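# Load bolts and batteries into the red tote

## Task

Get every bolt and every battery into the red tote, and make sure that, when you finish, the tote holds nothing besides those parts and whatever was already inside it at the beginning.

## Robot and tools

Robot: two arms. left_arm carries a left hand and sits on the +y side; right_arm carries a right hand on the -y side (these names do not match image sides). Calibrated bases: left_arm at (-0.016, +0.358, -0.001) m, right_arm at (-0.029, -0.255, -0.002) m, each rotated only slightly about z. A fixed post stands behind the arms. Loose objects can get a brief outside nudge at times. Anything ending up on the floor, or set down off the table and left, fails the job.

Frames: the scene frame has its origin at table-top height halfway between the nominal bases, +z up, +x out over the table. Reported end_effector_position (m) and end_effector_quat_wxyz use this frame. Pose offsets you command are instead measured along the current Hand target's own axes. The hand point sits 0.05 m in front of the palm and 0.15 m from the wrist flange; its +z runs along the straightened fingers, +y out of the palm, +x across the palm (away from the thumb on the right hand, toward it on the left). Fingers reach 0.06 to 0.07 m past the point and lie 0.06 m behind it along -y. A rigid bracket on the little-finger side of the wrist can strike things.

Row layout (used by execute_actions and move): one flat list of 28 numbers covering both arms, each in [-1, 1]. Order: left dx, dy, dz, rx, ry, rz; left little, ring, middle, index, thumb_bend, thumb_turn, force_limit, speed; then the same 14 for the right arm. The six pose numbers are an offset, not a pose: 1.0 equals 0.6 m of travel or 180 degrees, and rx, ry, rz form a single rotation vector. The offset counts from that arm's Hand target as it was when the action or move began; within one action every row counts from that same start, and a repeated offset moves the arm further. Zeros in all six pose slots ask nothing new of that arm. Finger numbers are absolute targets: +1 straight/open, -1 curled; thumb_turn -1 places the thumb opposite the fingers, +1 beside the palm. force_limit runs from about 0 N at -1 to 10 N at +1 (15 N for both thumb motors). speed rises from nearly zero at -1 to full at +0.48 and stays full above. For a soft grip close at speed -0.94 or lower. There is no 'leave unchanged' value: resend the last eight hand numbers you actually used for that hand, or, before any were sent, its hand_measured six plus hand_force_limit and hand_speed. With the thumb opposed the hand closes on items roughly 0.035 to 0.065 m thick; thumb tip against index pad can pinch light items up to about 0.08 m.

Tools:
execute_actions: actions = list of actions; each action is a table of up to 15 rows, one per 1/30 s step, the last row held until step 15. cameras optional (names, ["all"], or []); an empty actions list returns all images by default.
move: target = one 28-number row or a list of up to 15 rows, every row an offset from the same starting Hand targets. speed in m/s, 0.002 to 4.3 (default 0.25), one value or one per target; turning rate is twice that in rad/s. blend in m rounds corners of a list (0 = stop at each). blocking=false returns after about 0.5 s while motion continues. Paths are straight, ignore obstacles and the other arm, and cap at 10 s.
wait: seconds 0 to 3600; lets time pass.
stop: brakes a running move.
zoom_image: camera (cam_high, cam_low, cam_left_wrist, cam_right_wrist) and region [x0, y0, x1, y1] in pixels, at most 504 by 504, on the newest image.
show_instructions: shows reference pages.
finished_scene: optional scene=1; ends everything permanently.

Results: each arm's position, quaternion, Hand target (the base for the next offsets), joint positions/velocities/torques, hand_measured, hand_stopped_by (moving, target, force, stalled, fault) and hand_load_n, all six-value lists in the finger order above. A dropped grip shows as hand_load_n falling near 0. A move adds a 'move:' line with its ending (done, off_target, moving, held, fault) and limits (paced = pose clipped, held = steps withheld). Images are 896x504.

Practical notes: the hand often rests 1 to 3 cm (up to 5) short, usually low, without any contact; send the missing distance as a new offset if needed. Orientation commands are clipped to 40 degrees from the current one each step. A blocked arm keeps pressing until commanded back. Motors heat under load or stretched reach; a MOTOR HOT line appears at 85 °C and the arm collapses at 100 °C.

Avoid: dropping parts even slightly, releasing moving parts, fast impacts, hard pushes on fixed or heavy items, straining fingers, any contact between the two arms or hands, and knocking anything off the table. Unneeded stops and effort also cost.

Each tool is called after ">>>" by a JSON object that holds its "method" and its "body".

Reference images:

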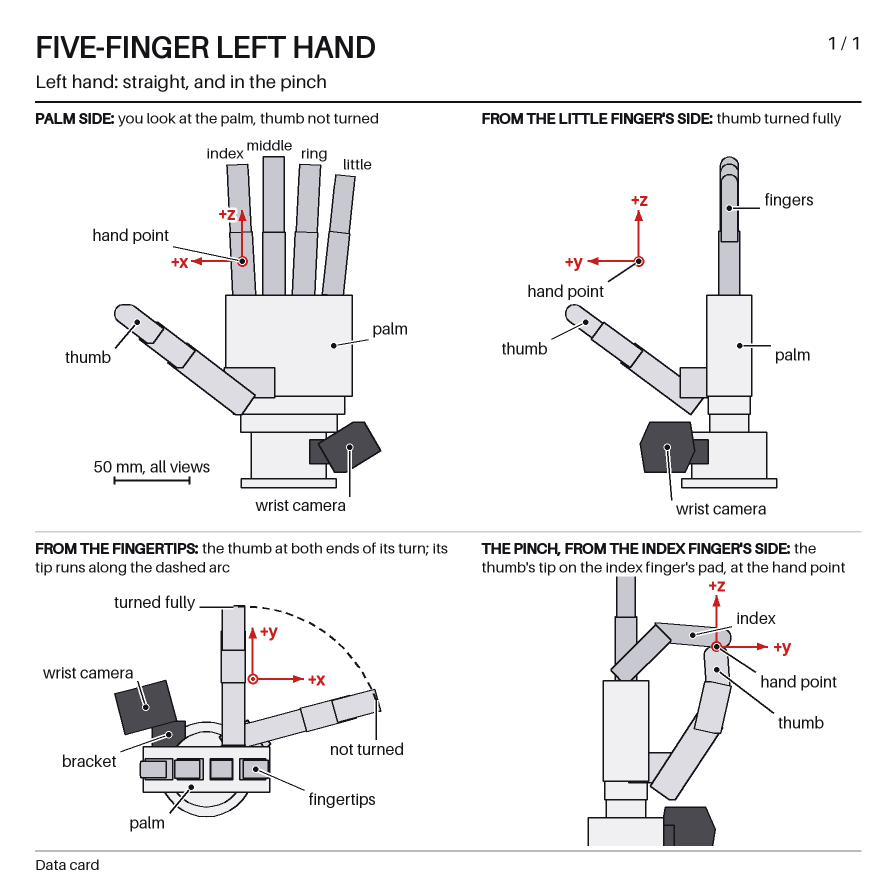

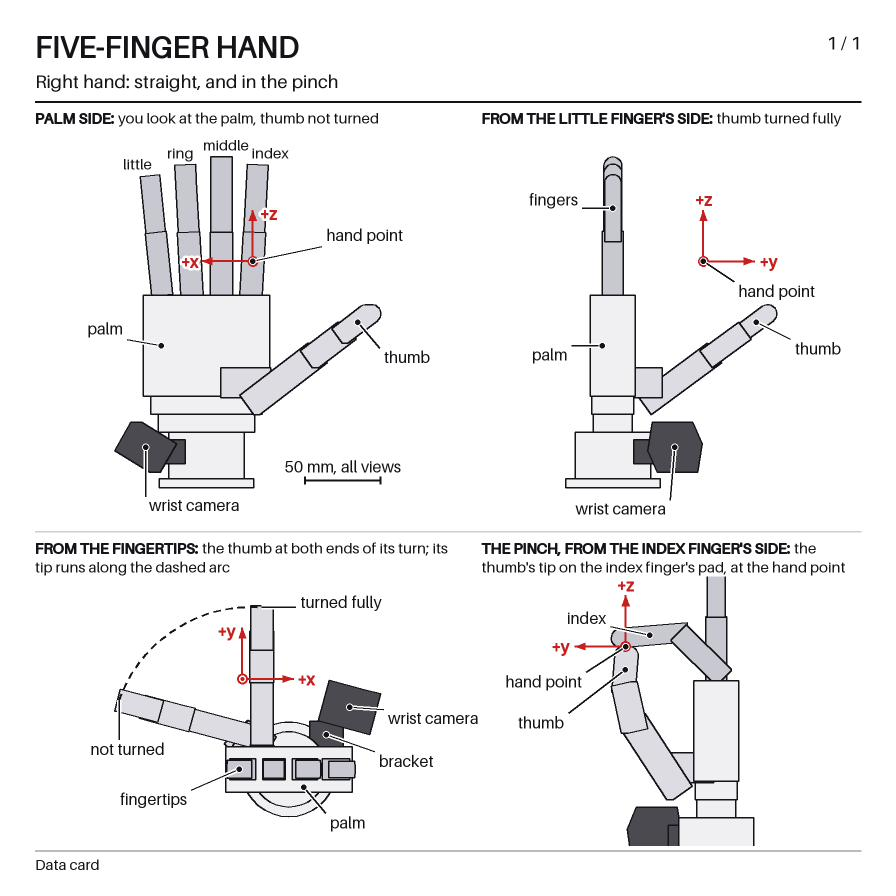

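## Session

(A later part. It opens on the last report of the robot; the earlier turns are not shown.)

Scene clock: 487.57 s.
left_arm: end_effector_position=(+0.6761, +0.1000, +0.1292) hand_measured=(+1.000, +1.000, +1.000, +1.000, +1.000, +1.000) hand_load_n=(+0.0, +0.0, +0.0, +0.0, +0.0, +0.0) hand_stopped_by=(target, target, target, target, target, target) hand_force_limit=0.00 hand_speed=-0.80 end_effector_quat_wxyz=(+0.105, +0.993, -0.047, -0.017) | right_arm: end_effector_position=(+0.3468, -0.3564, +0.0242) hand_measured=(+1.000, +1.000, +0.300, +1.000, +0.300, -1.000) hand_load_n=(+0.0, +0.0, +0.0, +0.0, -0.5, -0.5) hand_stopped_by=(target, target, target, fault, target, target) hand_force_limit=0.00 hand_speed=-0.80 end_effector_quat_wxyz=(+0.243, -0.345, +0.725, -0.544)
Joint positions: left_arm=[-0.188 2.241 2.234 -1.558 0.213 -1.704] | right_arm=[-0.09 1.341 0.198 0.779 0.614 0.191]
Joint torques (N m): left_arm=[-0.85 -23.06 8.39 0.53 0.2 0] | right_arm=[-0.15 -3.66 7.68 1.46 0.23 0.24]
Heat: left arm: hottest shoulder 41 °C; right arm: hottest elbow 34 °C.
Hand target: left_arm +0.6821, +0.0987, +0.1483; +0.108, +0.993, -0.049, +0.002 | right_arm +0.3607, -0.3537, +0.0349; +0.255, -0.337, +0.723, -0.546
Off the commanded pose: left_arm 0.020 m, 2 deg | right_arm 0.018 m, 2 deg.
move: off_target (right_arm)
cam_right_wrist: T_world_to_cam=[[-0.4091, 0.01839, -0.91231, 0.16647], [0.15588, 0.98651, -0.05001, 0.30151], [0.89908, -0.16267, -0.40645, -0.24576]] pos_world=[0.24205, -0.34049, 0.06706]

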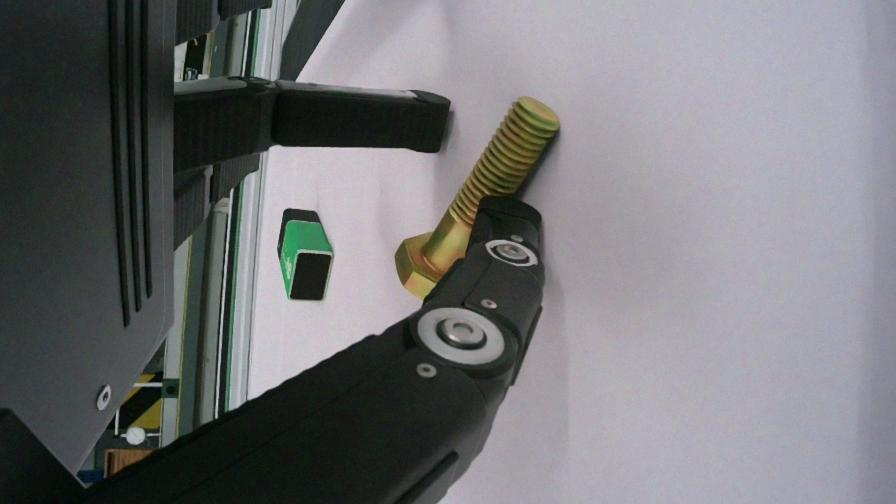

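>>> {"method": "move", "body": {"target": [0,0,0,0,0,0,1,1,1,1,1,1,0,-0.8,-0.0021,-0.0119,-0.0007,0,0,0,1,1,0.3,1,0.3,-1,0,-0.8], "speed": 0.04, "cameras": ["cam_right_wrist"]}}

Scene clock: 489.87 s.
left_arm: end_effector_position=(+0.6761, +0.1000, +0.1292) hand_measured=(+1.000, +1.000, +1.000, +1.000, +1.000, +1.000) hand_load_n=(+0.0, +0.0, +0.0, +0.0, +0.0, +0.0) hand_stopped_by=(target, target, target, target, target, target) hand_force_limit=0.00 hand_speed=-0.80 end_effector_quat_wxyz=(+0.105, +0.993, -0.047, -0.017) | right_arm: end_effector_position=(+0.3443, -0.3561, +0.0256) hand_measured=(+1.000, +1.000, +0.300, +1.000, +0.300, -1.000) hand_load_n=(-0.5, +0.0, +0.0, +0.0, +0.0, +0.0) hand_stopped_by=(target, target, target, fault, target, target) hand_force_limit=0.00 hand_speed=-0.80 end_effector_quat_wxyz=(+0.237, -0.349, +0.727, -0.541)
Joint positions: left_arm=[-0.188 2.241 2.234 -1.558 0.213 -1.704] | right_arm=[-0.09 1.309 0.201 0.729 0.614 0.191]
Joint torques (N m): left_arm=[-0.85 -23.06 8.4 0.54 0.2 0] | right_arm=[-0.26 -3.78 8.55 1.65 0.26 0.26]
Heat: left arm: hottest shoulder 41 °C; right arm: hottest elbow 34 °C.
Hand target: left_arm +0.6821, +0.0987, +0.1483; +0.108, +0.993, -0.049, +0.002 | right_arm +0.3627, -0.3538, +0.0419; +0.255, -0.337, +0.723, -0.546
Off the commanded pose: left_arm 0.020 m, 2 deg | right_arm 0.025 m, 3 deg.
move: off_target (right_arm)
cam_right_wrist: T_world_to_cam=[[-0.42332, 0.01921, -0.90578, 0.17164], [0.15469, 0.98663, -0.05137, 0.30218], [0.89268, -0.16186, -0.42063, -0.23999]] pos_world=[0.24015, -0.34029, 0.07005]

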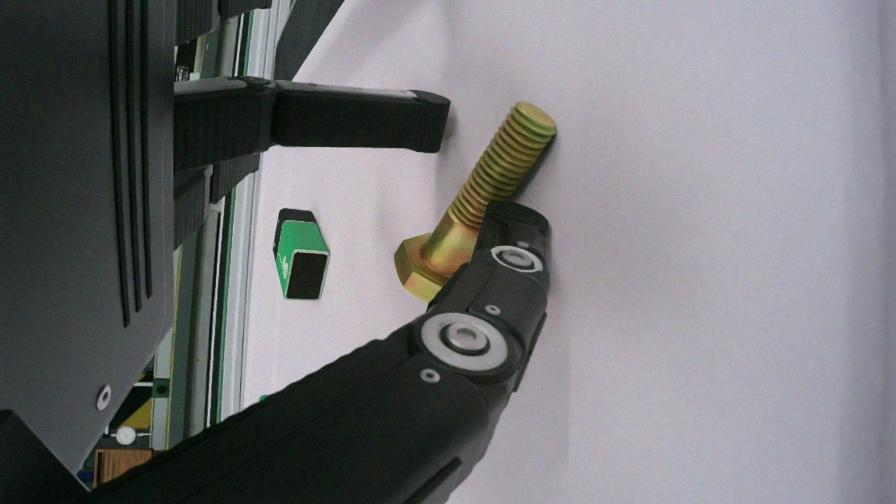

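>>> {"method": "move", "body": {"target": [0,0,0,0,0,0,1,1,1,1,1,1,0,-0.8,0,0,0,0,0,0,1,1,-0.1,1,0.3,-1,-0.4,-0.8], "speed": 0.04, "cameras": ["cam_right_wrist"]}}

Scene clock: 492.53 s.
left_arm: end_effector_position=(+0.6761, +0.1000, +0.1292) hand_measured=(+1.000, +1.000, +1.000, +1.000, +1.000, +1.000) hand_load_n=(+0.0, +0.0, +0.0, +0.0, -0.5, +0.0) hand_stopped_by=(target, target, target, target, target, target) hand_force_limit=0.00 hand_speed=-0.80 end_effector_quat_wxyz=(+0.105, +0.993, -0.047, -0.017) | right_arm: end_effector_position=(+0.3469, -0.3563, +0.0280) hand_measured=(+1.000, +1.000, -0.100, +1.000, +0.300, -1.000) hand_load_n=(+0.0, +0.0, +0.0, +0.0, +0.0, +0.0) hand_stopped_by=(target, target, target, fault, target, target) hand_force_limit=-0.40 hand_speed=-0.80 end_effector_quat_wxyz=(+0.239, -0.348, +0.727, -0.542)
Joint positions: left_arm=[-0.188 2.241 2.234 -1.558 0.213 -1.704] | right_arm=[-0.09 1.308 0.207 0.729 0.614 0.191]
Joint torques (N m): left_arm=[-0.85 -23.06 8.42 0.54 0.2 0] | right_arm=[-0.26 -3.6 8.14 1.62 0.25 0.23]
Heat: left arm: hottest shoulder 41 °C; right arm: hottest elbow 34 °C.
Hand target: left_arm +0.6821, +0.0987, +0.1483; +0.108, +0.993, -0.049, +0.002 | right_arm +0.3627, -0.3538, +0.0419; +0.255, -0.337, +0.723, -0.546
Off the commanded pose: left_arm 0.020 m, 2 deg | right_arm 0.021 m, 2 deg.
move: done
cam_right_wrist: T_world_to_cam=[[-0.41774, 0.01879, -0.90838, 0.1729], [0.15502, 0.9866, -0.05088, 0.30197], [0.89525, -0.16207, -0.41505, -0.24255]] pos_world=[0.24255, -0.34049, 0.07175]

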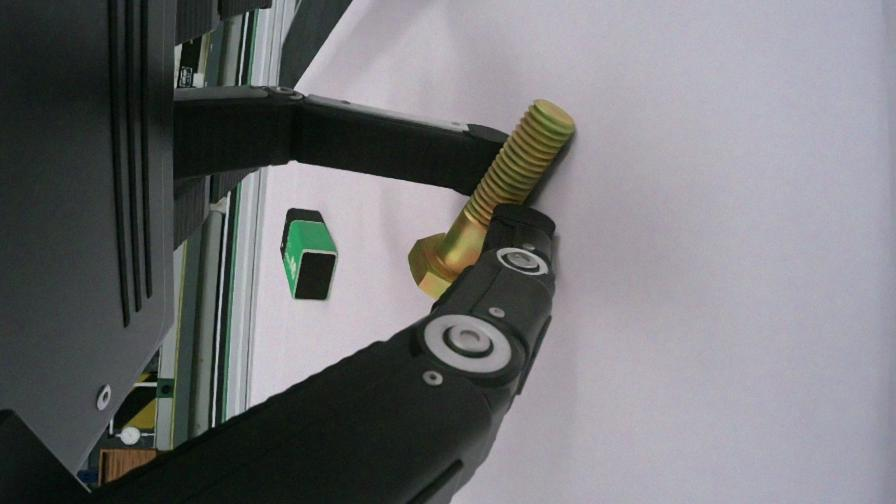

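>>> {"method": "move", "body": {"target": [0,0,0,0,0,0,1,1,1,1,1,1,0,-0.8,0,0,0,0,0,0,1,1,-0.5,1,0.3,-1,0,-0.85], "speed": 0.04, "cameras": ["cam_right_wrist"]}}

Scene clock: 494.60 s.
left_arm: end_effector_position=(+0.6761, +0.1000, +0.1292) hand_measured=(+1.000, +1.000, +1.000, +1.000, +1.000, +1.000) hand_load_n=(+0.0, +0.0, +0.0, +0.0, +0.0, -0.5) hand_stopped_by=(target, target, target, target, target, target) hand_force_limit=0.00 hand_speed=-0.80 end_effector_quat_wxyz=(+0.105, +0.993, -0.047, -0.017) | right_arm: end_effector_position=(+0.3469, -0.3563, +0.0280) hand_measured=(+1.000, +1.000, -0.194, +1.000, +0.302, -1.000) hand_load_n=(+0.0, +0.0, +7.0, +0.0, +4.5, +0.0) hand_stopped_by=(target, target, force, fault, target, target) hand_force_limit=0.00 hand_speed=-0.85 end_effector_quat_wxyz=(+0.239, -0.348, +0.727, -0.542)
Joint positions: left_arm=[-0.188 2.241 2.234 -1.558 0.213 -1.704] | right_arm=[-0.09 1.308 0.207 0.729 0.614 0.191]
Joint torques (N m): left_arm=[-0.85 -23.06 8.42 0.54 0.2 0] | right_arm=[-0.32 -3.49 8.18 1.59 0.25 0.25]
Heat: left arm: hottest shoulder 41 °C; right arm: hottest elbow 34 °C.
Hand target: left_arm +0.6821, +0.0987, +0.1483; +0.108, +0.993, -0.049, +0.002 | right_arm +0.3626, -0.3538, +0.0419; +0.255, -0.337, +0.723, -0.546
Off the commanded pose: left_arm 0.020 m, 2 deg | right_arm 0.021 m, 2 deg.
move: done
cam_right_wrist: T_world_to_cam=[[-0.41774, 0.01879, -0.90838, 0.1729], [0.15502, 0.9866, -0.05088, 0.30197], [0.89525, -0.16207, -0.41505, -0.24255]] pos_world=[0.24255, -0.34049, 0.07175]

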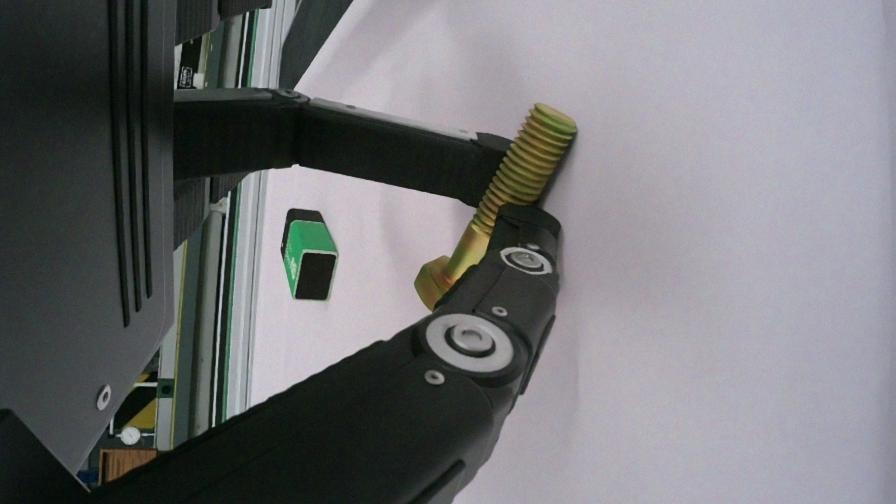

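>>> {"method": "move", "body": {"target": [0,0,0,0,0,0,1,1,1,1,1,1,0,-0.8,0.0032,-0.2523,-0.0754,0,0,0,1,1,-0.5,1,0.3,-1,0,-0.85], "speed": 0.1, "cameras": ["cam_high","cam_right_wrist"]}}

Scene clock: 509.10 s.
left_arm: end_effector_position=(+0.6761, +0.1000, +0.1292) hand_measured=(+1.000, +1.000, +1.000, +1.000, +1.000, +1.000) hand_load_n=(+0.0, +0.0, +0.0, +0.0, -0.5, +0.0) hand_stopped_by=(target, target, target, target, target, target) hand_force_limit=0.00 hand_speed=-0.80 end_effector_quat_wxyz=(+0.105, +0.993, -0.047, -0.017) | right_arm: end_effector_position=(+0.3438, -0.3561, +0.1659) hand_measured=(+1.000, +1.000, -0.194, +1.000, +0.302, -1.000) hand_load_n=(+0.0, +0.0, +6.5, +0.0, +5.5, +0.0) hand_stopped_by=(target, target, force, fault, target, target) hand_force_limit=0.00 hand_speed=-0.85 end_effector_quat_wxyz=(+0.231, -0.354, +0.730, -0.537)
Joint positions: left_arm=[-0.188 2.241 2.234 -1.558 0.213 -1.704] | right_arm=[-0.09 0.789 0.44 -0.047 0.614 0.191]
Joint torques (N m): left_arm=[-0.91 -23.06 8.43 0.54 0.2 0] | right_arm=[-0.5 -1.67 14.94 1.7 0.2 0.23]
Heat: left arm: hottest shoulder 41 °C; right arm: hottest elbow 35 °C.
Hand target: left_arm +0.6821, +0.0987, +0.1483; +0.108, +0.993, -0.049, +0.002 | right_arm +0.3597, -0.3540, +0.2000; +0.255, -0.337, +0.723, -0.546
Off the commanded pose: left_arm 0.020 m, 2 deg | right_arm 0.038 m, 4 deg.
move: off_target (right_arm)
cam_right_wrist: T_world_to_cam=[[-0.43941, 0.02007, -0.89806, 0.30317], [0.15377, 0.98667, -0.05318, 0.31007], [0.88503, -0.16146, -0.43664, -0.17503]] pos_world=[0.24044, -0.34029, 0.21233]

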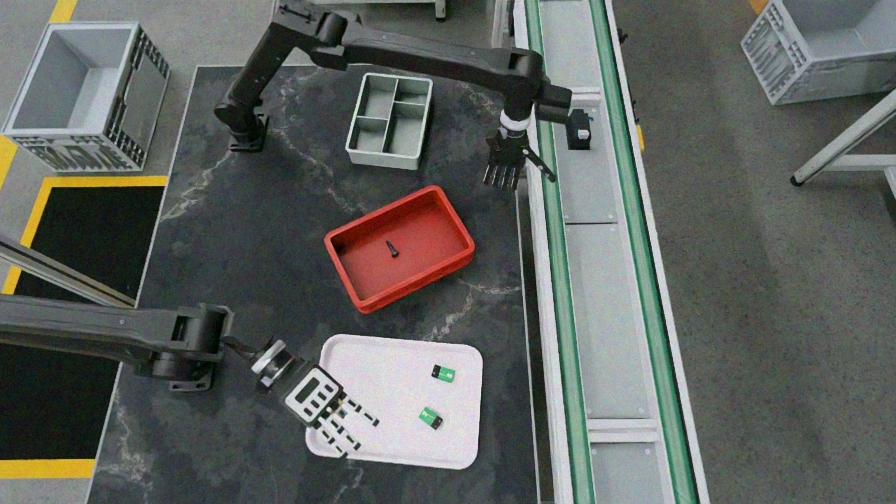

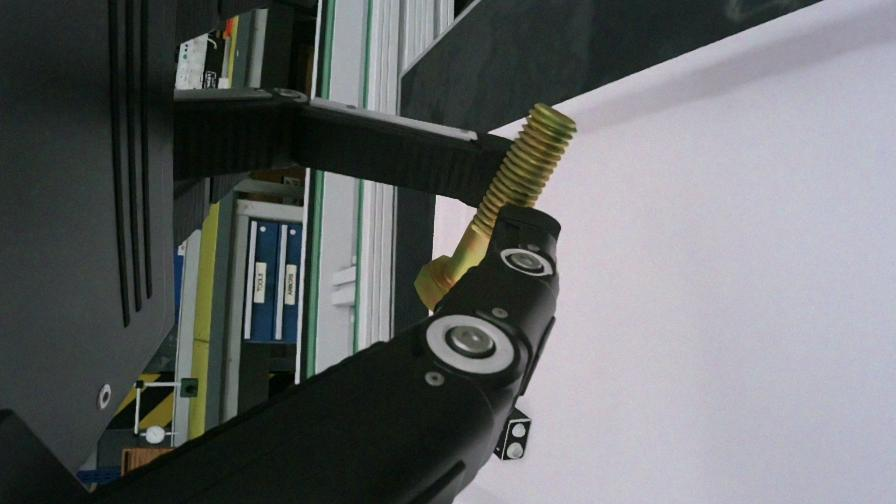

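>>> {"method": "move", "body": {"target": [0,0,0,0,0,0,1,1,1,1,1,1,0,-0.8,-0.6004,0.1874,-0.2949,-0.1435,-0.319,-0.1876,1,1,-0.5,1,0.3,-1,0,-0.85], "speed": 0.15, "cameras": ["cam_high","cam_right_wrist"]}}

>>> {"method": "zoom_image", "body": {"camera": "cam_high", "region": [290, 140, 490, 340]}}

Scene clock: 517.13 s.
left_arm: end_effector_position=(+0.6761, +0.1000, +0.1292) hand_measured=(+1.000, +1.000, +1.000, +1.000, +1.000, +1.000) hand_load_n=(+0.0, +0.0, +0.0, +0.0, -0.5, +0.0) hand_stopped_by=(target, target, target, target, target, target) hand_force_limit=0.00 hand_speed=-0.80 end_effector_quat_wxyz=(+0.105, +0.993, -0.047, -0.017) | right_arm: end_effector_position=(+0.4207, +0.0377, +0.1164) hand_measured=(+1.000, +1.000, -0.194, +1.000, +0.302, -1.000) hand_load_n=(+0.0, +0.0, +6.5, -0.5, +5.0, +0.0) hand_stopped_by=(target, target, force, fault, target, target) hand_force_limit=0.00 hand_speed=-0.85 end_effector_quat_wxyz=(-0.307, +0.785, -0.501, +0.194)
Joint positions: left_arm=[-0.188 2.241 2.234 -1.558 0.213 -1.704] | right_arm=[0.506 1.463 1.038 -0.405 0.065 0.076]
Joint torques (N m): left_arm=[-0.85 -23.06 8.42 0.53 0.21 0] | right_arm=[-0.5 -8 14.56 1.35 -0.13 -0.01]
Heat: left arm: hottest shoulder 41 °C; right arm: hottest elbow 36 °C.
Hand target: left_arm +0.6821, +0.0987, +0.1483; +0.108, +0.993, -0.049, +0.002 | right_arm +0.4369, +0.0512, +0.1404; -0.325, +0.784, -0.489, +0.203
Off the commanded pose: left_arm 0.020 m, 2 deg | right_arm 0.032 m, 3 deg.
move: off_target (right_arm)
cam_right_wrist: T_world_to_cam=[[-0.58105, -0.51986, -0.6262, 0.33291], [-0.77777, 0.58127, 0.23914, 0.28025], [0.23967, 0.62599, -0.74209, 0.07622]] pos_world=[0.39314, -0.03755, 0.198]

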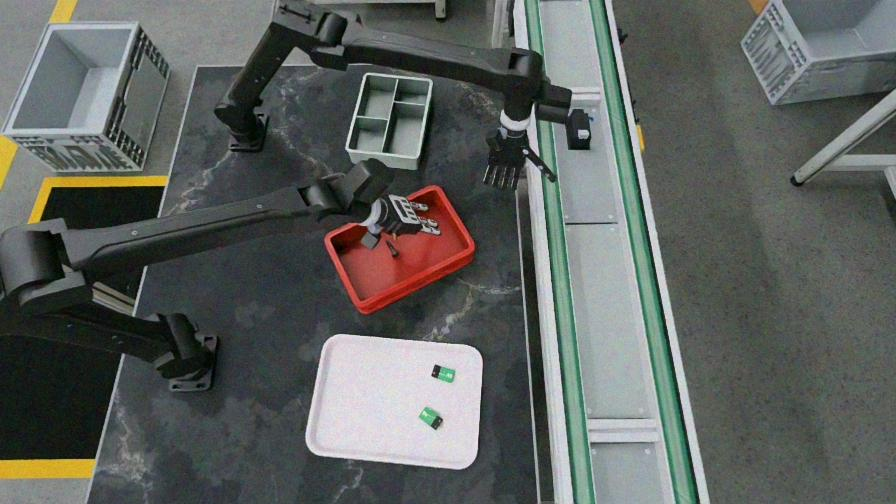

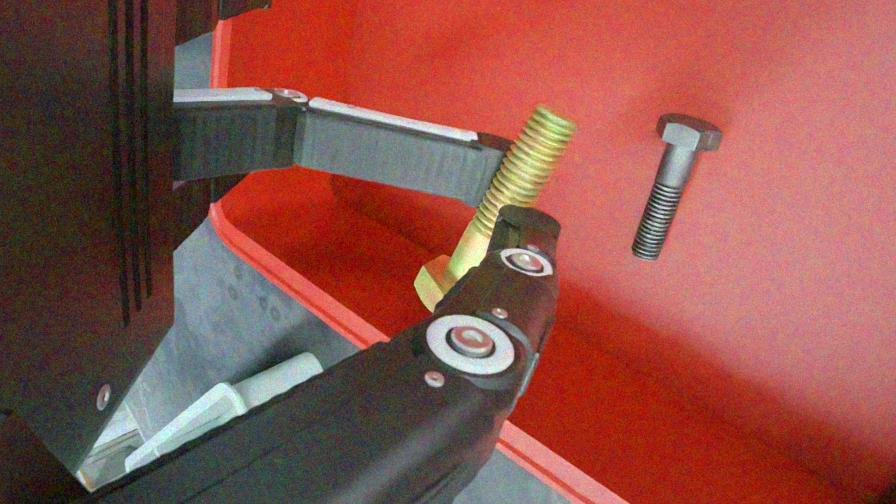

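Scaled by 2.520.

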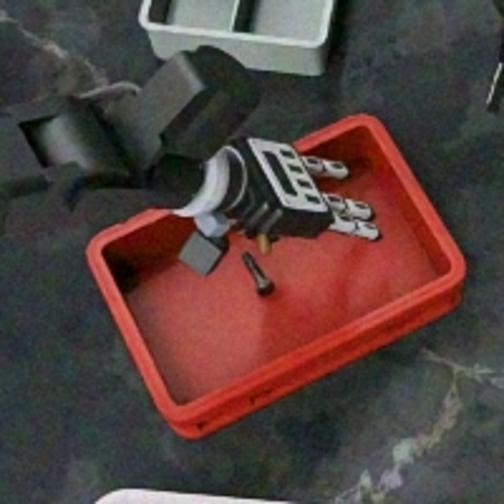

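>>> {"method": "move", "body": {"target": [0,0,0,0,0,0,1,1,1,1,1,1,0,-0.8,-0.003,0.0891,0.1051,0,0,0,1,1,-0.5,1,0.3,-1,0,-0.85], "speed": 0.08, "cameras": ["cam_high","cam_right_wrist"]}}

Scene clock: 529.77 s.
left_arm: end_effector_position=(+0.6761, +0.1000, +0.1292) hand_measured=(+1.000, +1.000, +1.000, +1.000, +1.000, +1.000) hand_load_n=(+0.0, +0.0, +0.0, +0.0, +0.0, +0.0) hand_stopped_by=(target, target, target, target, target, target) hand_force_limit=0.00 hand_speed=-0.80 end_effector_quat_wxyz=(+0.105, +0.993, -0.047, -0.017) | right_arm: end_effector_position=(+0.4399, +0.0491, +0.0555) hand_measured=(+1.000, +1.000, -0.194, +1.000, +0.302, -1.000) hand_load_n=(+0.0, +0.0, +6.5, -0.5, +5.0, +0.0) hand_stopped_by=(target, target, force, fault, target, target) hand_force_limit=0.00 hand_speed=-0.85 end_effector_quat_wxyz=(-0.316, +0.782, -0.499, +0.199)
Joint positions: left_arm=[-0.188 2.241 2.234 -1.558 0.213 -1.704] | right_arm=[0.506 1.593 0.995 -0.211 0.065 0.075]
Joint torques (N m): left_arm=[-0.91 -23.06 8.4 0.53 0.21 0] | right_arm=[-0.32 -9.05 8.85 2.56 -0.05 0]
Heat: left arm: hottest shoulder 41 °C; right arm: hottest elbow 38 °C.
Hand target: left_arm +0.6821, +0.0987, +0.1483; +0.108, +0.993, -0.049, +0.002 | right_arm +0.4423, +0.0559, +0.0581; -0.325, +0.784, -0.489, +0.203
Off the commanded pose: left_arm 0.020 m, 2 deg | right_arm 0.008 m, 2 deg.
move: done
cam_right_wrist: T_world_to_cam=[[-0.56921, -0.51316, -0.64239, 0.30719], [-0.78225, 0.57857, 0.23095, 0.3057], [0.25315, 0.63397, -0.73075, 0.01231]] pos_world=[0.41087, -0.02704, 0.13573]

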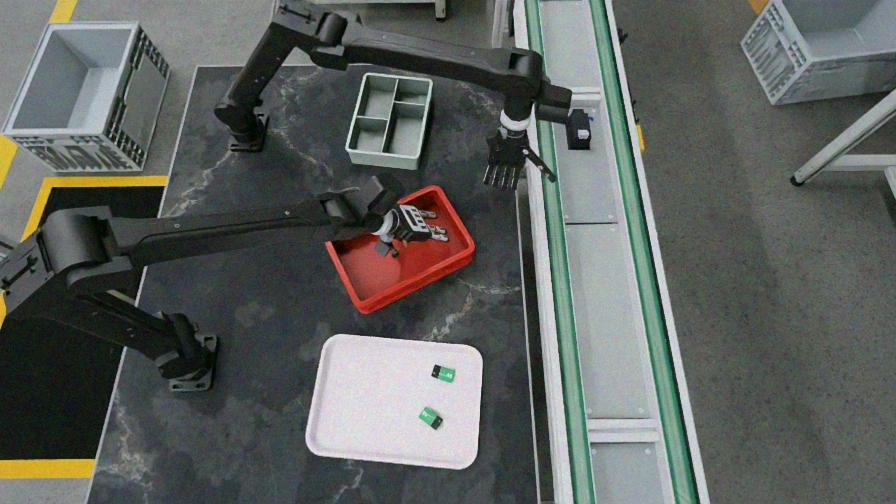

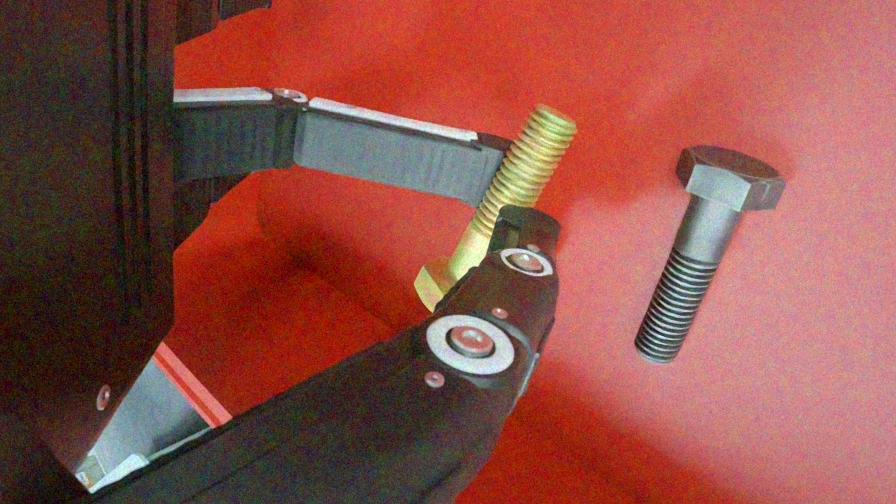

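>>> {"method": "move", "body": {"target": [0,0,0,0,0,0,1,1,1,1,1,1,0,-0.8,0,0.0153,0.0153,0,0,0,1,1,-0.5,1,0.3,-1,0,-0.85], "speed": 0.05, "cameras": ["cam_right_wrist"]}}

Scene clock: 532.03 s.
left_arm: end_effector_position=(+0.6761, +0.1000, +0.1292) hand_measured=(+1.000, +1.000, +1.000, +1.000, +1.000, +1.000) hand_load_n=(+0.0, +0.0, +0.0, +0.0, +0.0, +0.0) hand_stopped_by=(target, target, target, target, target, target) hand_force_limit=0.00 hand_speed=-0.80 end_effector_quat_wxyz=(+0.105, +0.993, -0.047, -0.017) | right_arm: end_effector_position=(+0.4405, +0.0494, +0.0444) hand_measured=(+1.000, +1.000, -0.194, +1.000, +0.302, -1.000) hand_load_n=(+0.0, +0.0, +6.5, +0.0, +5.0, +0.0) hand_stopped_by=(target, target, force, fault, target, target) hand_force_limit=0.00 hand_speed=-0.85 end_effector_quat_wxyz=(-0.317, +0.781, -0.499, +0.199)
Joint positions: left_arm=[-0.188 2.241 2.234 -1.558 0.213 -1.704] | right_arm=[0.506 1.611 0.982 -0.176 0.065 0.075]
Joint torques (N m): left_arm=[-0.91 -23 8.42 0.53 0.21 0] | right_arm=[-0.21 -9.05 8.57 2.59 -0.06 0]
Heat: left arm: hottest shoulder 41 °C; right arm: hottest elbow 38 °C.
Hand target: left_arm +0.6821, +0.0987, +0.1483; +0.108, +0.993, -0.049, +0.002 | right_arm +0.4423, +0.0558, +0.0451; -0.325, +0.784, -0.489, +0.203
Off the commanded pose: left_arm 0.020 m, 2 deg | right_arm 0.007 m, 2 deg.
move: done
cam_right_wrist: T_world_to_cam=[[-0.56751, -0.51223, -0.64463, 0.29975], [-0.78287, 0.57821, 0.22976, 0.30884], [0.25504, 0.63505, -0.72915, 0.00283]] pos_world=[0.41117, -0.02683, 0.12433]

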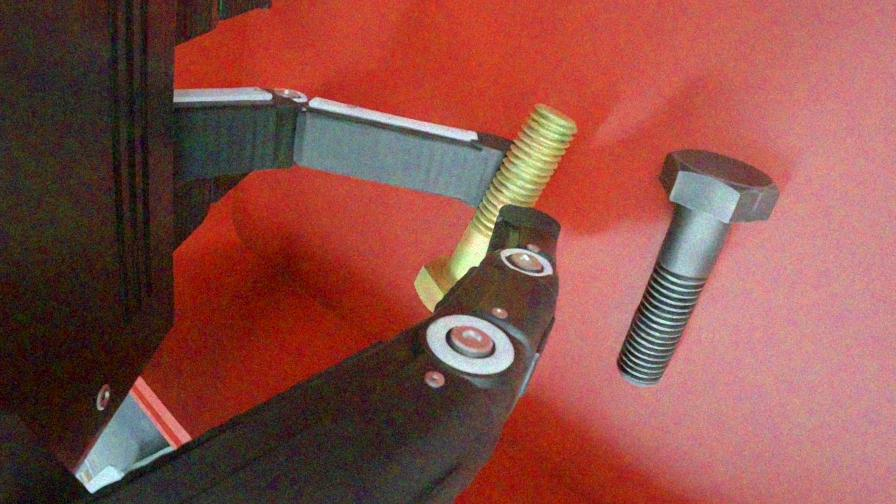

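>>> {"method": "move", "body": {"target": [0,0,0,0,0,0,1,1,1,1,1,1,0,-0.8,0,0.0055,0.0055,0,0,0,1,1,-0.5,1,0.3,-1,0,-0.85], "speed": 0.04}}

Scene clock: 533.83 s.
left_arm: end_effector_position=(+0.6761, +0.1000, +0.1292) hand_measured=(+1.000, +1.000, +1.000, +1.000, +1.000, +1.000) hand_load_n=(+0.0, +0.0, +0.0, +0.0, +0.0, +0.0) hand_stopped_by=(target, target, target, target, target, target) hand_force_limit=0.00 hand_speed=-0.80 end_effector_quat_wxyz=(+0.105, +0.993, -0.047, -0.017) | right_arm: end_effector_position=(+0.4427, +0.0507, +0.0436) hand_measured=(+1.000, +1.000, -0.194, +1.000, +0.302, -1.000) hand_load_n=(+0.0, +0.0, +6.5, +0.0, +5.0, +0.0) hand_stopped_by=(target, target, force, fault, target, target) hand_force_limit=0.00 hand_speed=-0.85 end_effector_quat_wxyz=(-0.320, +0.780, -0.499, +0.201)
Joint positions: left_arm=[-0.188 2.241 2.234 -1.558 0.213 -1.704] | right_arm=[0.506 1.616 0.982 -0.163 0.065 0.075]
Joint torques (N m): left_arm=[-0.91 -23.06 8.42 0.54 0.21 0] | right_arm=[-0.26 -8.53 8.14 2.61 -0.06 -0.01]
Heat: left arm: hottest shoulder 41 °C; right arm: hottest elbow 37 °C.
Hand target: left_arm +0.6821, +0.0987, +0.1483; +0.108, +0.993, -0.049, +0.002 | right_arm +0.4423, +0.0559, +0.0404; -0.325, +0.784, -0.489, +0.203
Off the commanded pose: left_arm 0.020 m, 2 deg | right_arm 0.006 m, 1 deg.
move: done

>>> {"method": "move", "body": {"target": [0,0,0,0,0,0,1,1,1,1,1,1,0,-0.8,0,0.0047,0.0047,0,0,0,1,1,-0.5,1,0.3,-1,0,-0.85], "speed": 0.04, "cameras": ["cam_right_wrist"]}}

Scene clock: 535.53 s.
left_arm: end_effector_position=(+0.6761, +0.1000, +0.1292) hand_measured=(+1.000, +1.000, +1.000, +1.000, +1.000, +1.000) hand_load_n=(+0.0, +0.0, +0.0, +0.0, +0.0, +0.0) hand_stopped_by=(target, target, target, target, target, target) hand_force_limit=0.00 hand_speed=-0.80 end_effector_quat_wxyz=(+0.105, +0.993, -0.047, -0.017) | right_arm: end_effector_position=(+0.4423, +0.0504, +0.0396) hand_measured=(+1.000, +1.000, -0.194, +1.000, +0.302, -1.000) hand_load_n=(+0.0, +0.0, +6.5, +0.0, +5.0, +0.0) hand_stopped_by=(target, target, force, fault, target, target) hand_force_limit=0.00 hand_speed=-0.85 end_effector_quat_wxyz=(-0.321, +0.780, -0.498, +0.201)
Joint positions: left_arm=[-0.188 2.241 2.234 -1.558 0.213 -1.704] | right_arm=[0.506 1.622 0.975 -0.15 0.065 0.075]
Joint torques (N m): left_arm=[-0.85 -23.06 8.42 0.54 0.21 0] | right_arm=[-0.15 -8.7 8.23 2.58 -0.08 0]
Heat: left arm: hottest shoulder 41 °C; right arm: hottest elbow 37 °C.
Hand target: left_arm +0.6821, +0.0987, +0.1483; +0.108, +0.993, -0.049, +0.002 | right_arm +0.4424, +0.0559, +0.0365; -0.325, +0.784, -0.489, +0.203
Off the commanded pose: left_arm 0.020 m, 2 deg | right_arm 0.006 m, 1 deg.
move: done
cam_right_wrist: T_world_to_cam=[[-0.56265, -0.50927, -0.6512, 0.29624], [-0.78457, 0.5772, 0.22648, 0.31166], [0.26053, 0.63834, -0.72432, -0.00454]] pos_world=[0.41238, -0.02613, 0.11904]

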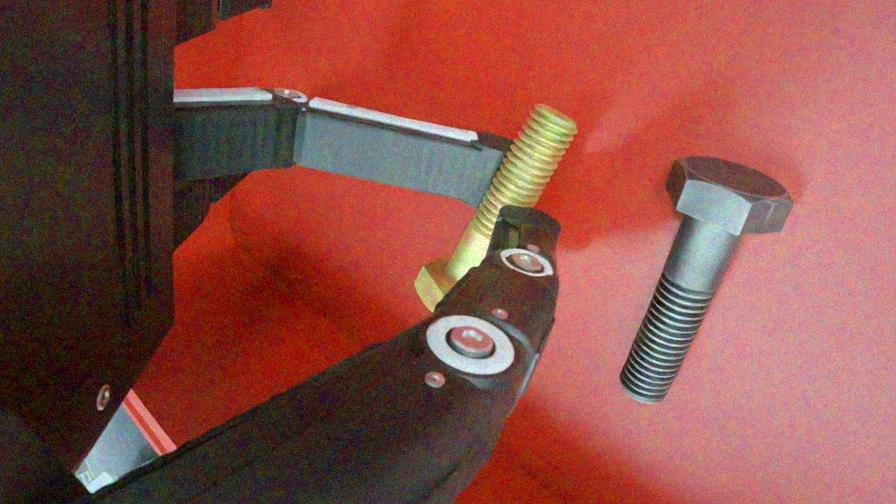

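>>> {"method": "move", "body": {"target": [0,0,0,0,0,0,1,1,1,1,1,1,0,-0.8,0,0,0,0,0,0,1,1,-0.5,1,0.6,-1,0,-0.75], "speed": 0.04, "cameras": ["cam_right_wrist"]}}

Scene clock: 542.33 s.
left_arm: end_effector_position=(+0.6761, +0.1000, +0.1292) hand_measured=(+1.000, +1.000, +1.000, +1.000, +1.000, +1.000) hand_load_n=(+0.0, +0.5, +0.0, +0.0, -0.5, +0.0) hand_stopped_by=(target, target, target, target, target, target) hand_force_limit=0.00 hand_speed=-0.80 end_effector_quat_wxyz=(+0.105, +0.993, -0.047, -0.017) | right_arm: end_effector_position=(+0.4422, +0.0504, +0.0392) hand_measured=(+1.000, +1.000, -0.194, +1.000, +0.600, -1.000) hand_load_n=(+0.0, +0.0, +0.0, +0.0, +0.0, +0.0) hand_stopped_by=(target, target, force, fault, target, target) hand_force_limit=0.00 hand_speed=-0.75 end_effector_quat_wxyz=(-0.320, +0.780, -0.499, +0.201)
Joint positions: left_arm=[-0.188 2.241 2.234 -1.558 0.213 -1.704] | right_arm=[0.506 1.622 0.975 -0.15 0.065 0.075]
Joint torques (N m): left_arm=[-0.91 -23 8.42 0.54 0.2 0] | right_arm=[-0.21 -8.76 8.27 2.55 -0.06 -0.02]
Heat: left arm: hottest shoulder 41 °C; right arm: hottest elbow 37 °C.
Hand target: left_arm +0.6821, +0.0987, +0.1483; +0.108, +0.993, -0.049, +0.002 | right_arm +0.4424, +0.0559, +0.0364; -0.325, +0.784, -0.489, +0.203
Off the commanded pose: left_arm 0.020 m, 2 deg | right_arm 0.006 m, 1 deg.
move: done
cam_right_wrist: T_world_to_cam=[[-0.56307, -0.50953, -0.65063, 0.29608], [-0.78443, 0.57728, 0.22678, 0.31166], [0.26004, 0.63807, -0.72474, -0.00458]] pos_world=[0.41238, -0.02613, 0.11864]

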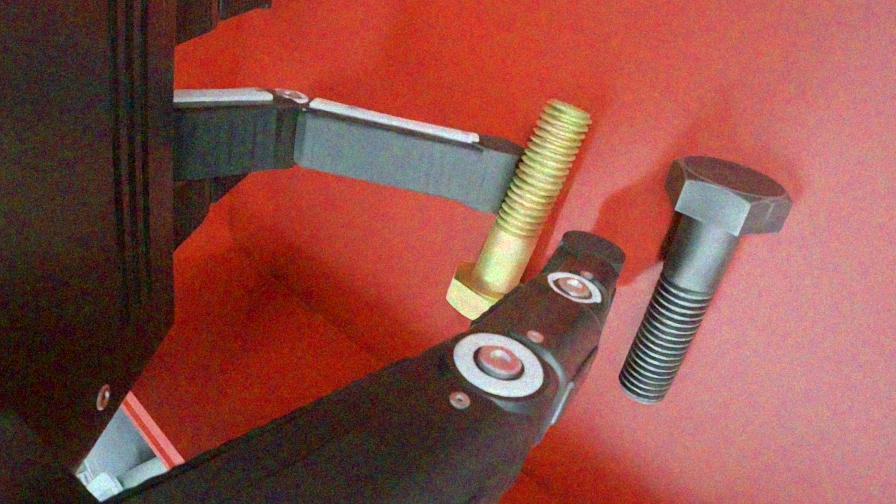

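>>> {"method": "move", "body": {"target": [[0,0,0,0,0,0,1,1,1,1,1,1,0,-0.8,0,-0.028,-0.02,0,0,0,1,1,-0.5,1,0.6,-1,0,-0.75],[0,0,0,0,0,0,1,1,1,1,1,1,0,-0.8,0,-0.1059,-0.0828,0,0,0,1,1,-0.5,1,0.6,-1,0,-0.75]], "speed": [0.04,0.08], "blend": [0.005,0], "cameras": ["cam_high","cam_right_wrist"]}}

Scene clock: 547.27 s.
left_arm: end_effector_position=(+0.6761, +0.1000, +0.1292) hand_measured=(+1.000, +1.000, +1.000, +1.000, +1.000, +1.000) hand_load_n=(+0.0, +0.0, +0.0, +0.0, +0.0, -0.5) hand_stopped_by=(target, target, target, target, target, target) hand_force_limit=0.00 hand_speed=-0.80 end_effector_quat_wxyz=(+0.105, +0.993, -0.047, -0.017) | right_arm: end_effector_position=(+0.4366, +0.0471, +0.0852) hand_measured=(+1.000, +1.000, -0.194, +1.000, +0.600, -1.000) hand_load_n=(+0.0, +0.0, +0.0, +0.0, +0.0, +0.0) hand_stopped_by=(target, target, force, fault, target, target) hand_force_limit=0.00 hand_speed=-0.75 end_effector_quat_wxyz=(-0.301, +0.788, -0.502, +0.191)
Joint positions: left_arm=[-0.188 2.241 2.234 -1.558 0.213 -1.704] | right_arm=[0.506 1.553 1.053 -0.344 0.065 0.075]
Joint torques (N m): left_arm=[-0.85 -23.06 8.4 0.53 0.2 0] | right_arm=[-0.21 -10.34 13.44 1.31 -0.12 -0.02]
Heat: left arm: hottest shoulder 41 °C; right arm: hottest elbow 37 °C.
Hand target: left_arm +0.6821, +0.0987, +0.1483; +0.108, +0.993, -0.049, +0.002 | right_arm +0.4512, +0.0602, +0.1165; -0.325, +0.784, -0.489, +0.203
Off the commanded pose: left_arm 0.020 m, 2 deg | right_arm 0.037 m, 3 deg.
move: off_target (right_arm)
cam_right_wrist: T_world_to_cam=[[-0.58803, -0.52439, -0.61582, 0.32986], [-0.77516, 0.58278, 0.24392, 0.29302], [0.23098, 0.62079, -0.74918, 0.04795]] pos_world=[0.41003, -0.02756, 0.16759]

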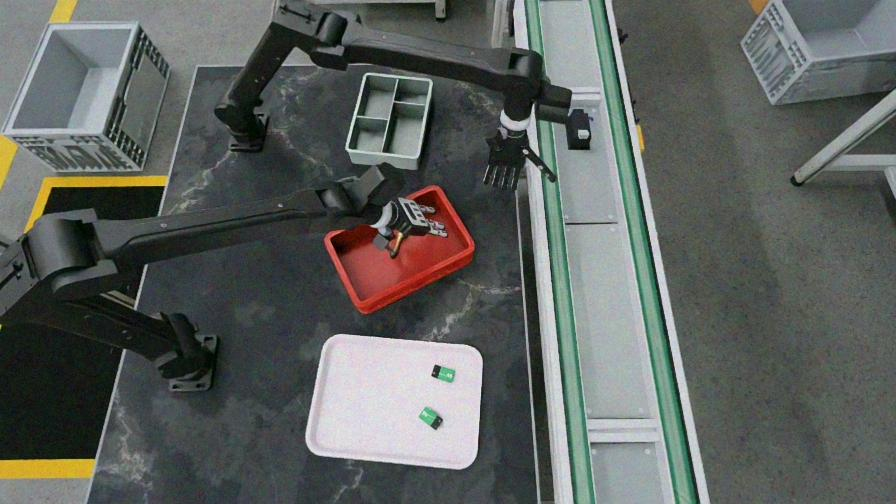

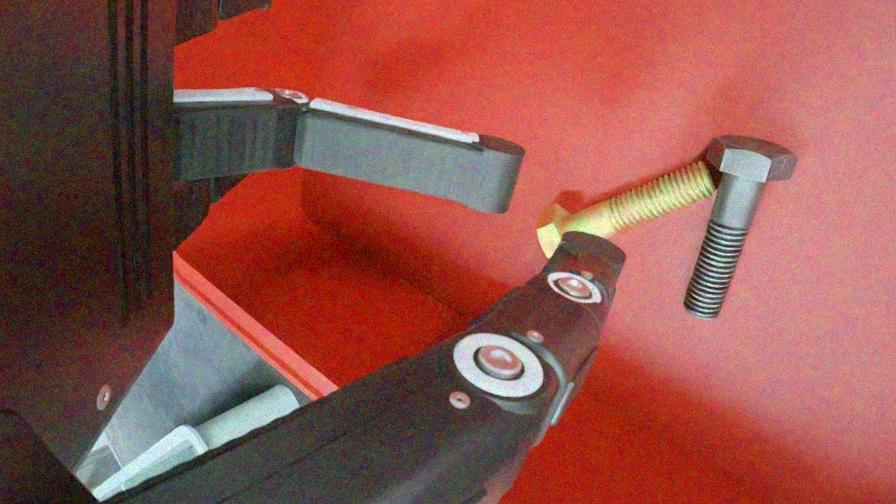

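>>> {"method": "move", "body": {"target": [[0,0,0,0,0,0,1,1,1,1,1,1,0,-0.8,0,-0.1002,-0.1002,0,0,0,1,1,-0.5,1,0.6,-1,0,-0.75],[0,0,0,0,0,0,1,1,1,1,1,1,0,-0.8,0.6834,0.138,-0.1463,0.0910,0.2621,0.1903,1,1,-0.5,1,0.6,-1,0,-0.75],[0,0,0,0,0,0,1,1,1,1,1,1,0,-0.8,0.6834,0.1794,-0.105,0.0910,0.2621,0.1903,1,1,0.5,1,0.6,-1,0,-0.5]], "speed": [0.15,0.2,0.08], "blend": [0.03,0.02,0], "cameras": ["cam_high","cam_low","cam_right_wrist"]}}

>>> {"method": "zoom_image", "body": {"camera": "cam_high", "region": [300, 320, 490, 480]}}

Scene clock: 571.90 s.
left_arm: end_effector_position=(+0.6761, +0.1000, +0.1292) hand_measured=(+1.000, +1.000, +1.000, +1.000, +1.000, +1.000) hand_load_n=(+0.0, +0.0, +0.0, +0.0, +0.0, +0.0) hand_stopped_by=(target, target, target, target, target, target) hand_force_limit=0.00 hand_speed=-0.80 end_effector_quat_wxyz=(+0.105, +0.993, -0.047, -0.017) | right_arm: end_effector_position=(+0.5184, -0.3594, +0.0823) hand_measured=(+1.000, +1.000, +0.500, +1.000, +0.600, -1.000) hand_load_n=(-0.5, +0.0, +0.0, +0.0, +0.0, +0.0) hand_stopped_by=(target, target, target, fault, target, target) hand_force_limit=0.00 hand_speed=-0.50 end_effector_quat_wxyz=(+0.245, -0.424, +0.745, -0.453)
Joint positions: left_arm=[-0.188 2.241 2.234 -1.558 0.213 -1.704] | right_arm=[-0.159 1.49 0.787 0.174 0.375 0.19]
Joint torques (N m): left_arm=[-0.91 -23.12 8.4 0.53 0.21 0] | right_arm=[-1.14 -7.53 8.25 2.84 0.26 0.27]
Motor temperatures (°C): left_arm=[25 42 37 26 26 26] | right_arm=[29 30 40 27 28 26]
Heat: left arm: hottest shoulder 42 °C; right arm: hottest elbow 40 °C.
Hand target: left_arm +0.6821, +0.0987, +0.1483; +0.108, +0.993, -0.049, +0.002 | right_arm +0.5227, -0.3612, +0.0849; +0.253, -0.413, +0.746, -0.457
Off the commanded pose: left_arm 0.020 m, 2 deg | right_arm 0.005 m, 2 deg.
move: done; blend cut to 0.0175 m at target 2
cam_right_wrist: T_world_to_cam=[[-0.55009, 0.05038, -0.83359, 0.36787], [0.00866, 0.99847, 0.05463, 0.35263], [0.83506, 0.02283, -0.54968, -0.2653]] pos_world=[0.42085, -0.36457, 0.14156]

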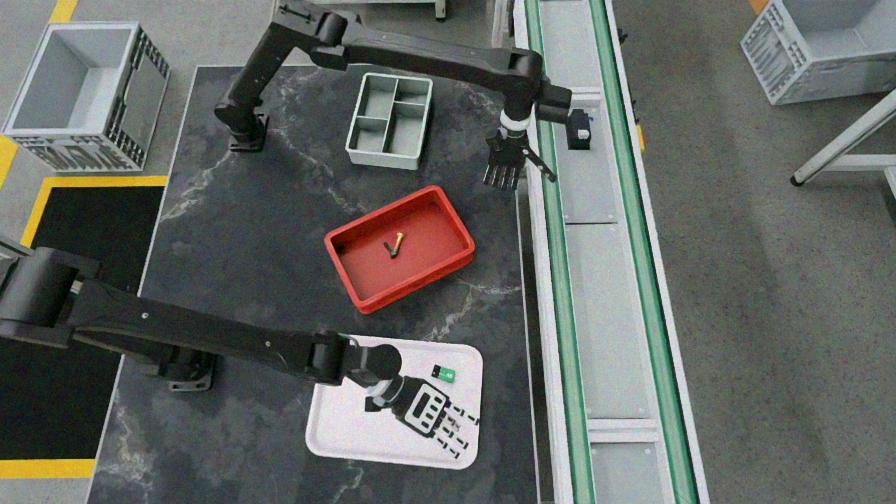

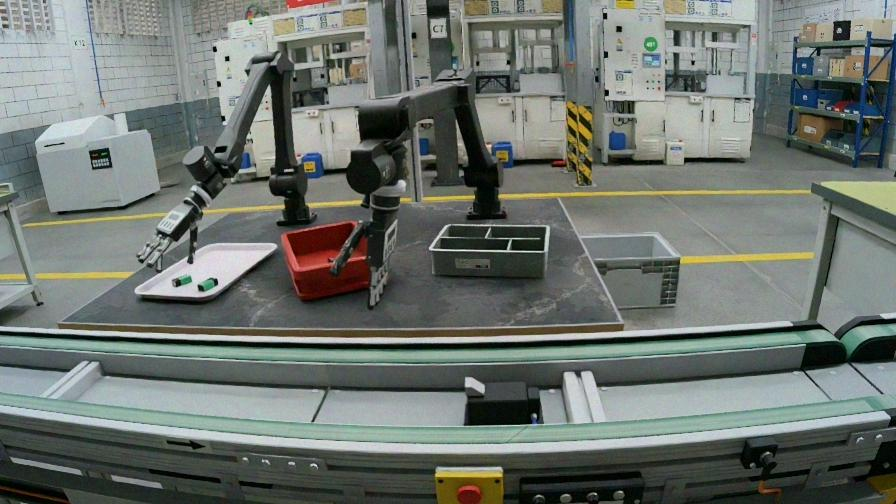

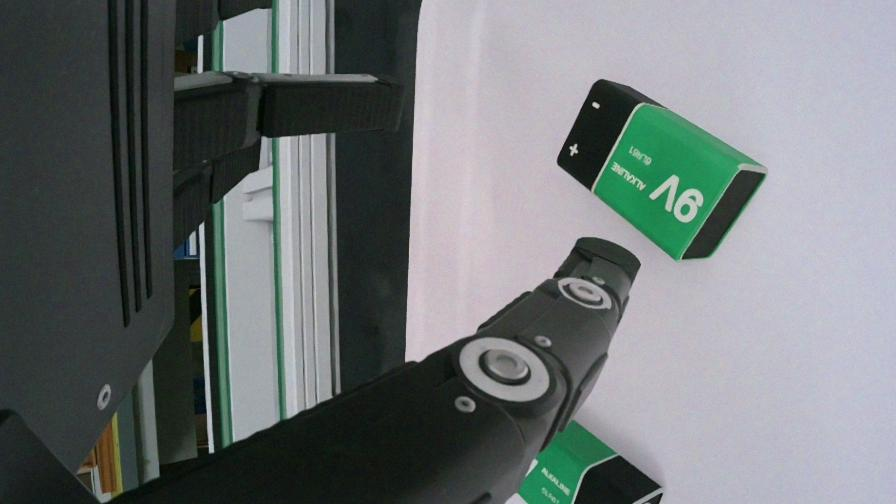

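Scaled by 2.653.

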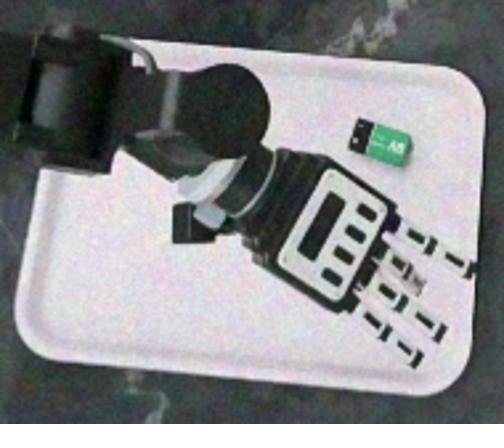

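>>> {"method": "move", "body": {"target": [0,0,0,0,0,0,1,1,1,1,1,1,0,-0.8,0.0135,0.0598,0.0187,0,-0.0149,-0.0076,1,1,0.5,1,0.6,-1,0,-0.5], "speed": 0.07, "cameras": ["cam_low","cam_right_wrist"]}}

Scene clock: 586.67 s.
left_arm: end_effector_position=(+0.6761, +0.1000, +0.1292) hand_measured=(+1.000, +1.000, +1.000, +1.000, +1.000, +1.000) hand_load_n=(+0.0, +0.0, +0.0, +0.0, +0.0, +0.0) hand_stopped_by=(target, target, target, target, target, target) hand_force_limit=0.00 hand_speed=-0.80 end_effector_quat_wxyz=(+0.105, +0.993, -0.047, -0.017) | right_arm: end_effector_position=(+0.5109, -0.3602, +0.0474) hand_measured=(+1.000, +1.000, +0.500, +1.000, +0.600, -1.000) hand_load_n=(+0.0, +0.0, +0.0, +0.0, +0.0, +0.0) hand_stopped_by=(target, target, target, fault, target, target) hand_force_limit=0.00 hand_speed=-0.50 end_effector_quat_wxyz=(+0.263, -0.432, +0.739, -0.444)
Joint positions: left_arm=[-0.188 2.241 2.234 -1.558 0.213 -1.704] | right_arm=[-0.184 1.548 0.721 0.315 0.31 0.176]
Joint torques (N m): left_arm=[-0.91 -23.06 8.42 0.53 0.21 0] | right_arm=[-1.44 -7.3 7.42 2.91 -0.07 -0.03]
Heat: left arm: hottest shoulder 42 °C; right arm: hottest elbow 38 °C.
Hand target: left_arm +0.6821, +0.0987, +0.1483; +0.108, +0.993, -0.049, +0.002 | right_arm +0.5130, -0.3647, +0.0479; +0.265, -0.433, +0.735, -0.450
Off the commanded pose: left_arm 0.020 m, 2 deg | right_arm 0.005 m, 1 deg.
move: done
cam_right_wrist: T_world_to_cam=[[-0.53962, 0.04527, -0.84069, 0.32778], [-0.03035, 0.99686, 0.07316, 0.37389], [0.84136, 0.06499, -0.53655, -0.26681]] pos_world=[0.41271, -0.37022, 0.10505]

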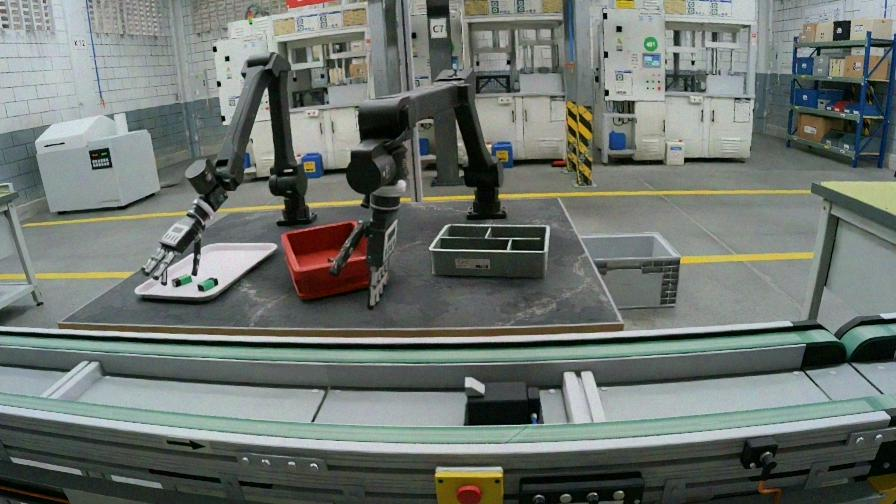

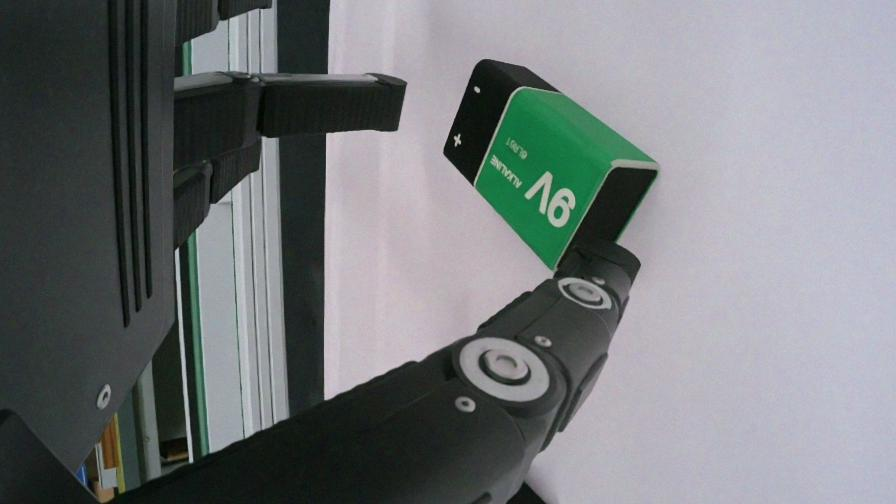

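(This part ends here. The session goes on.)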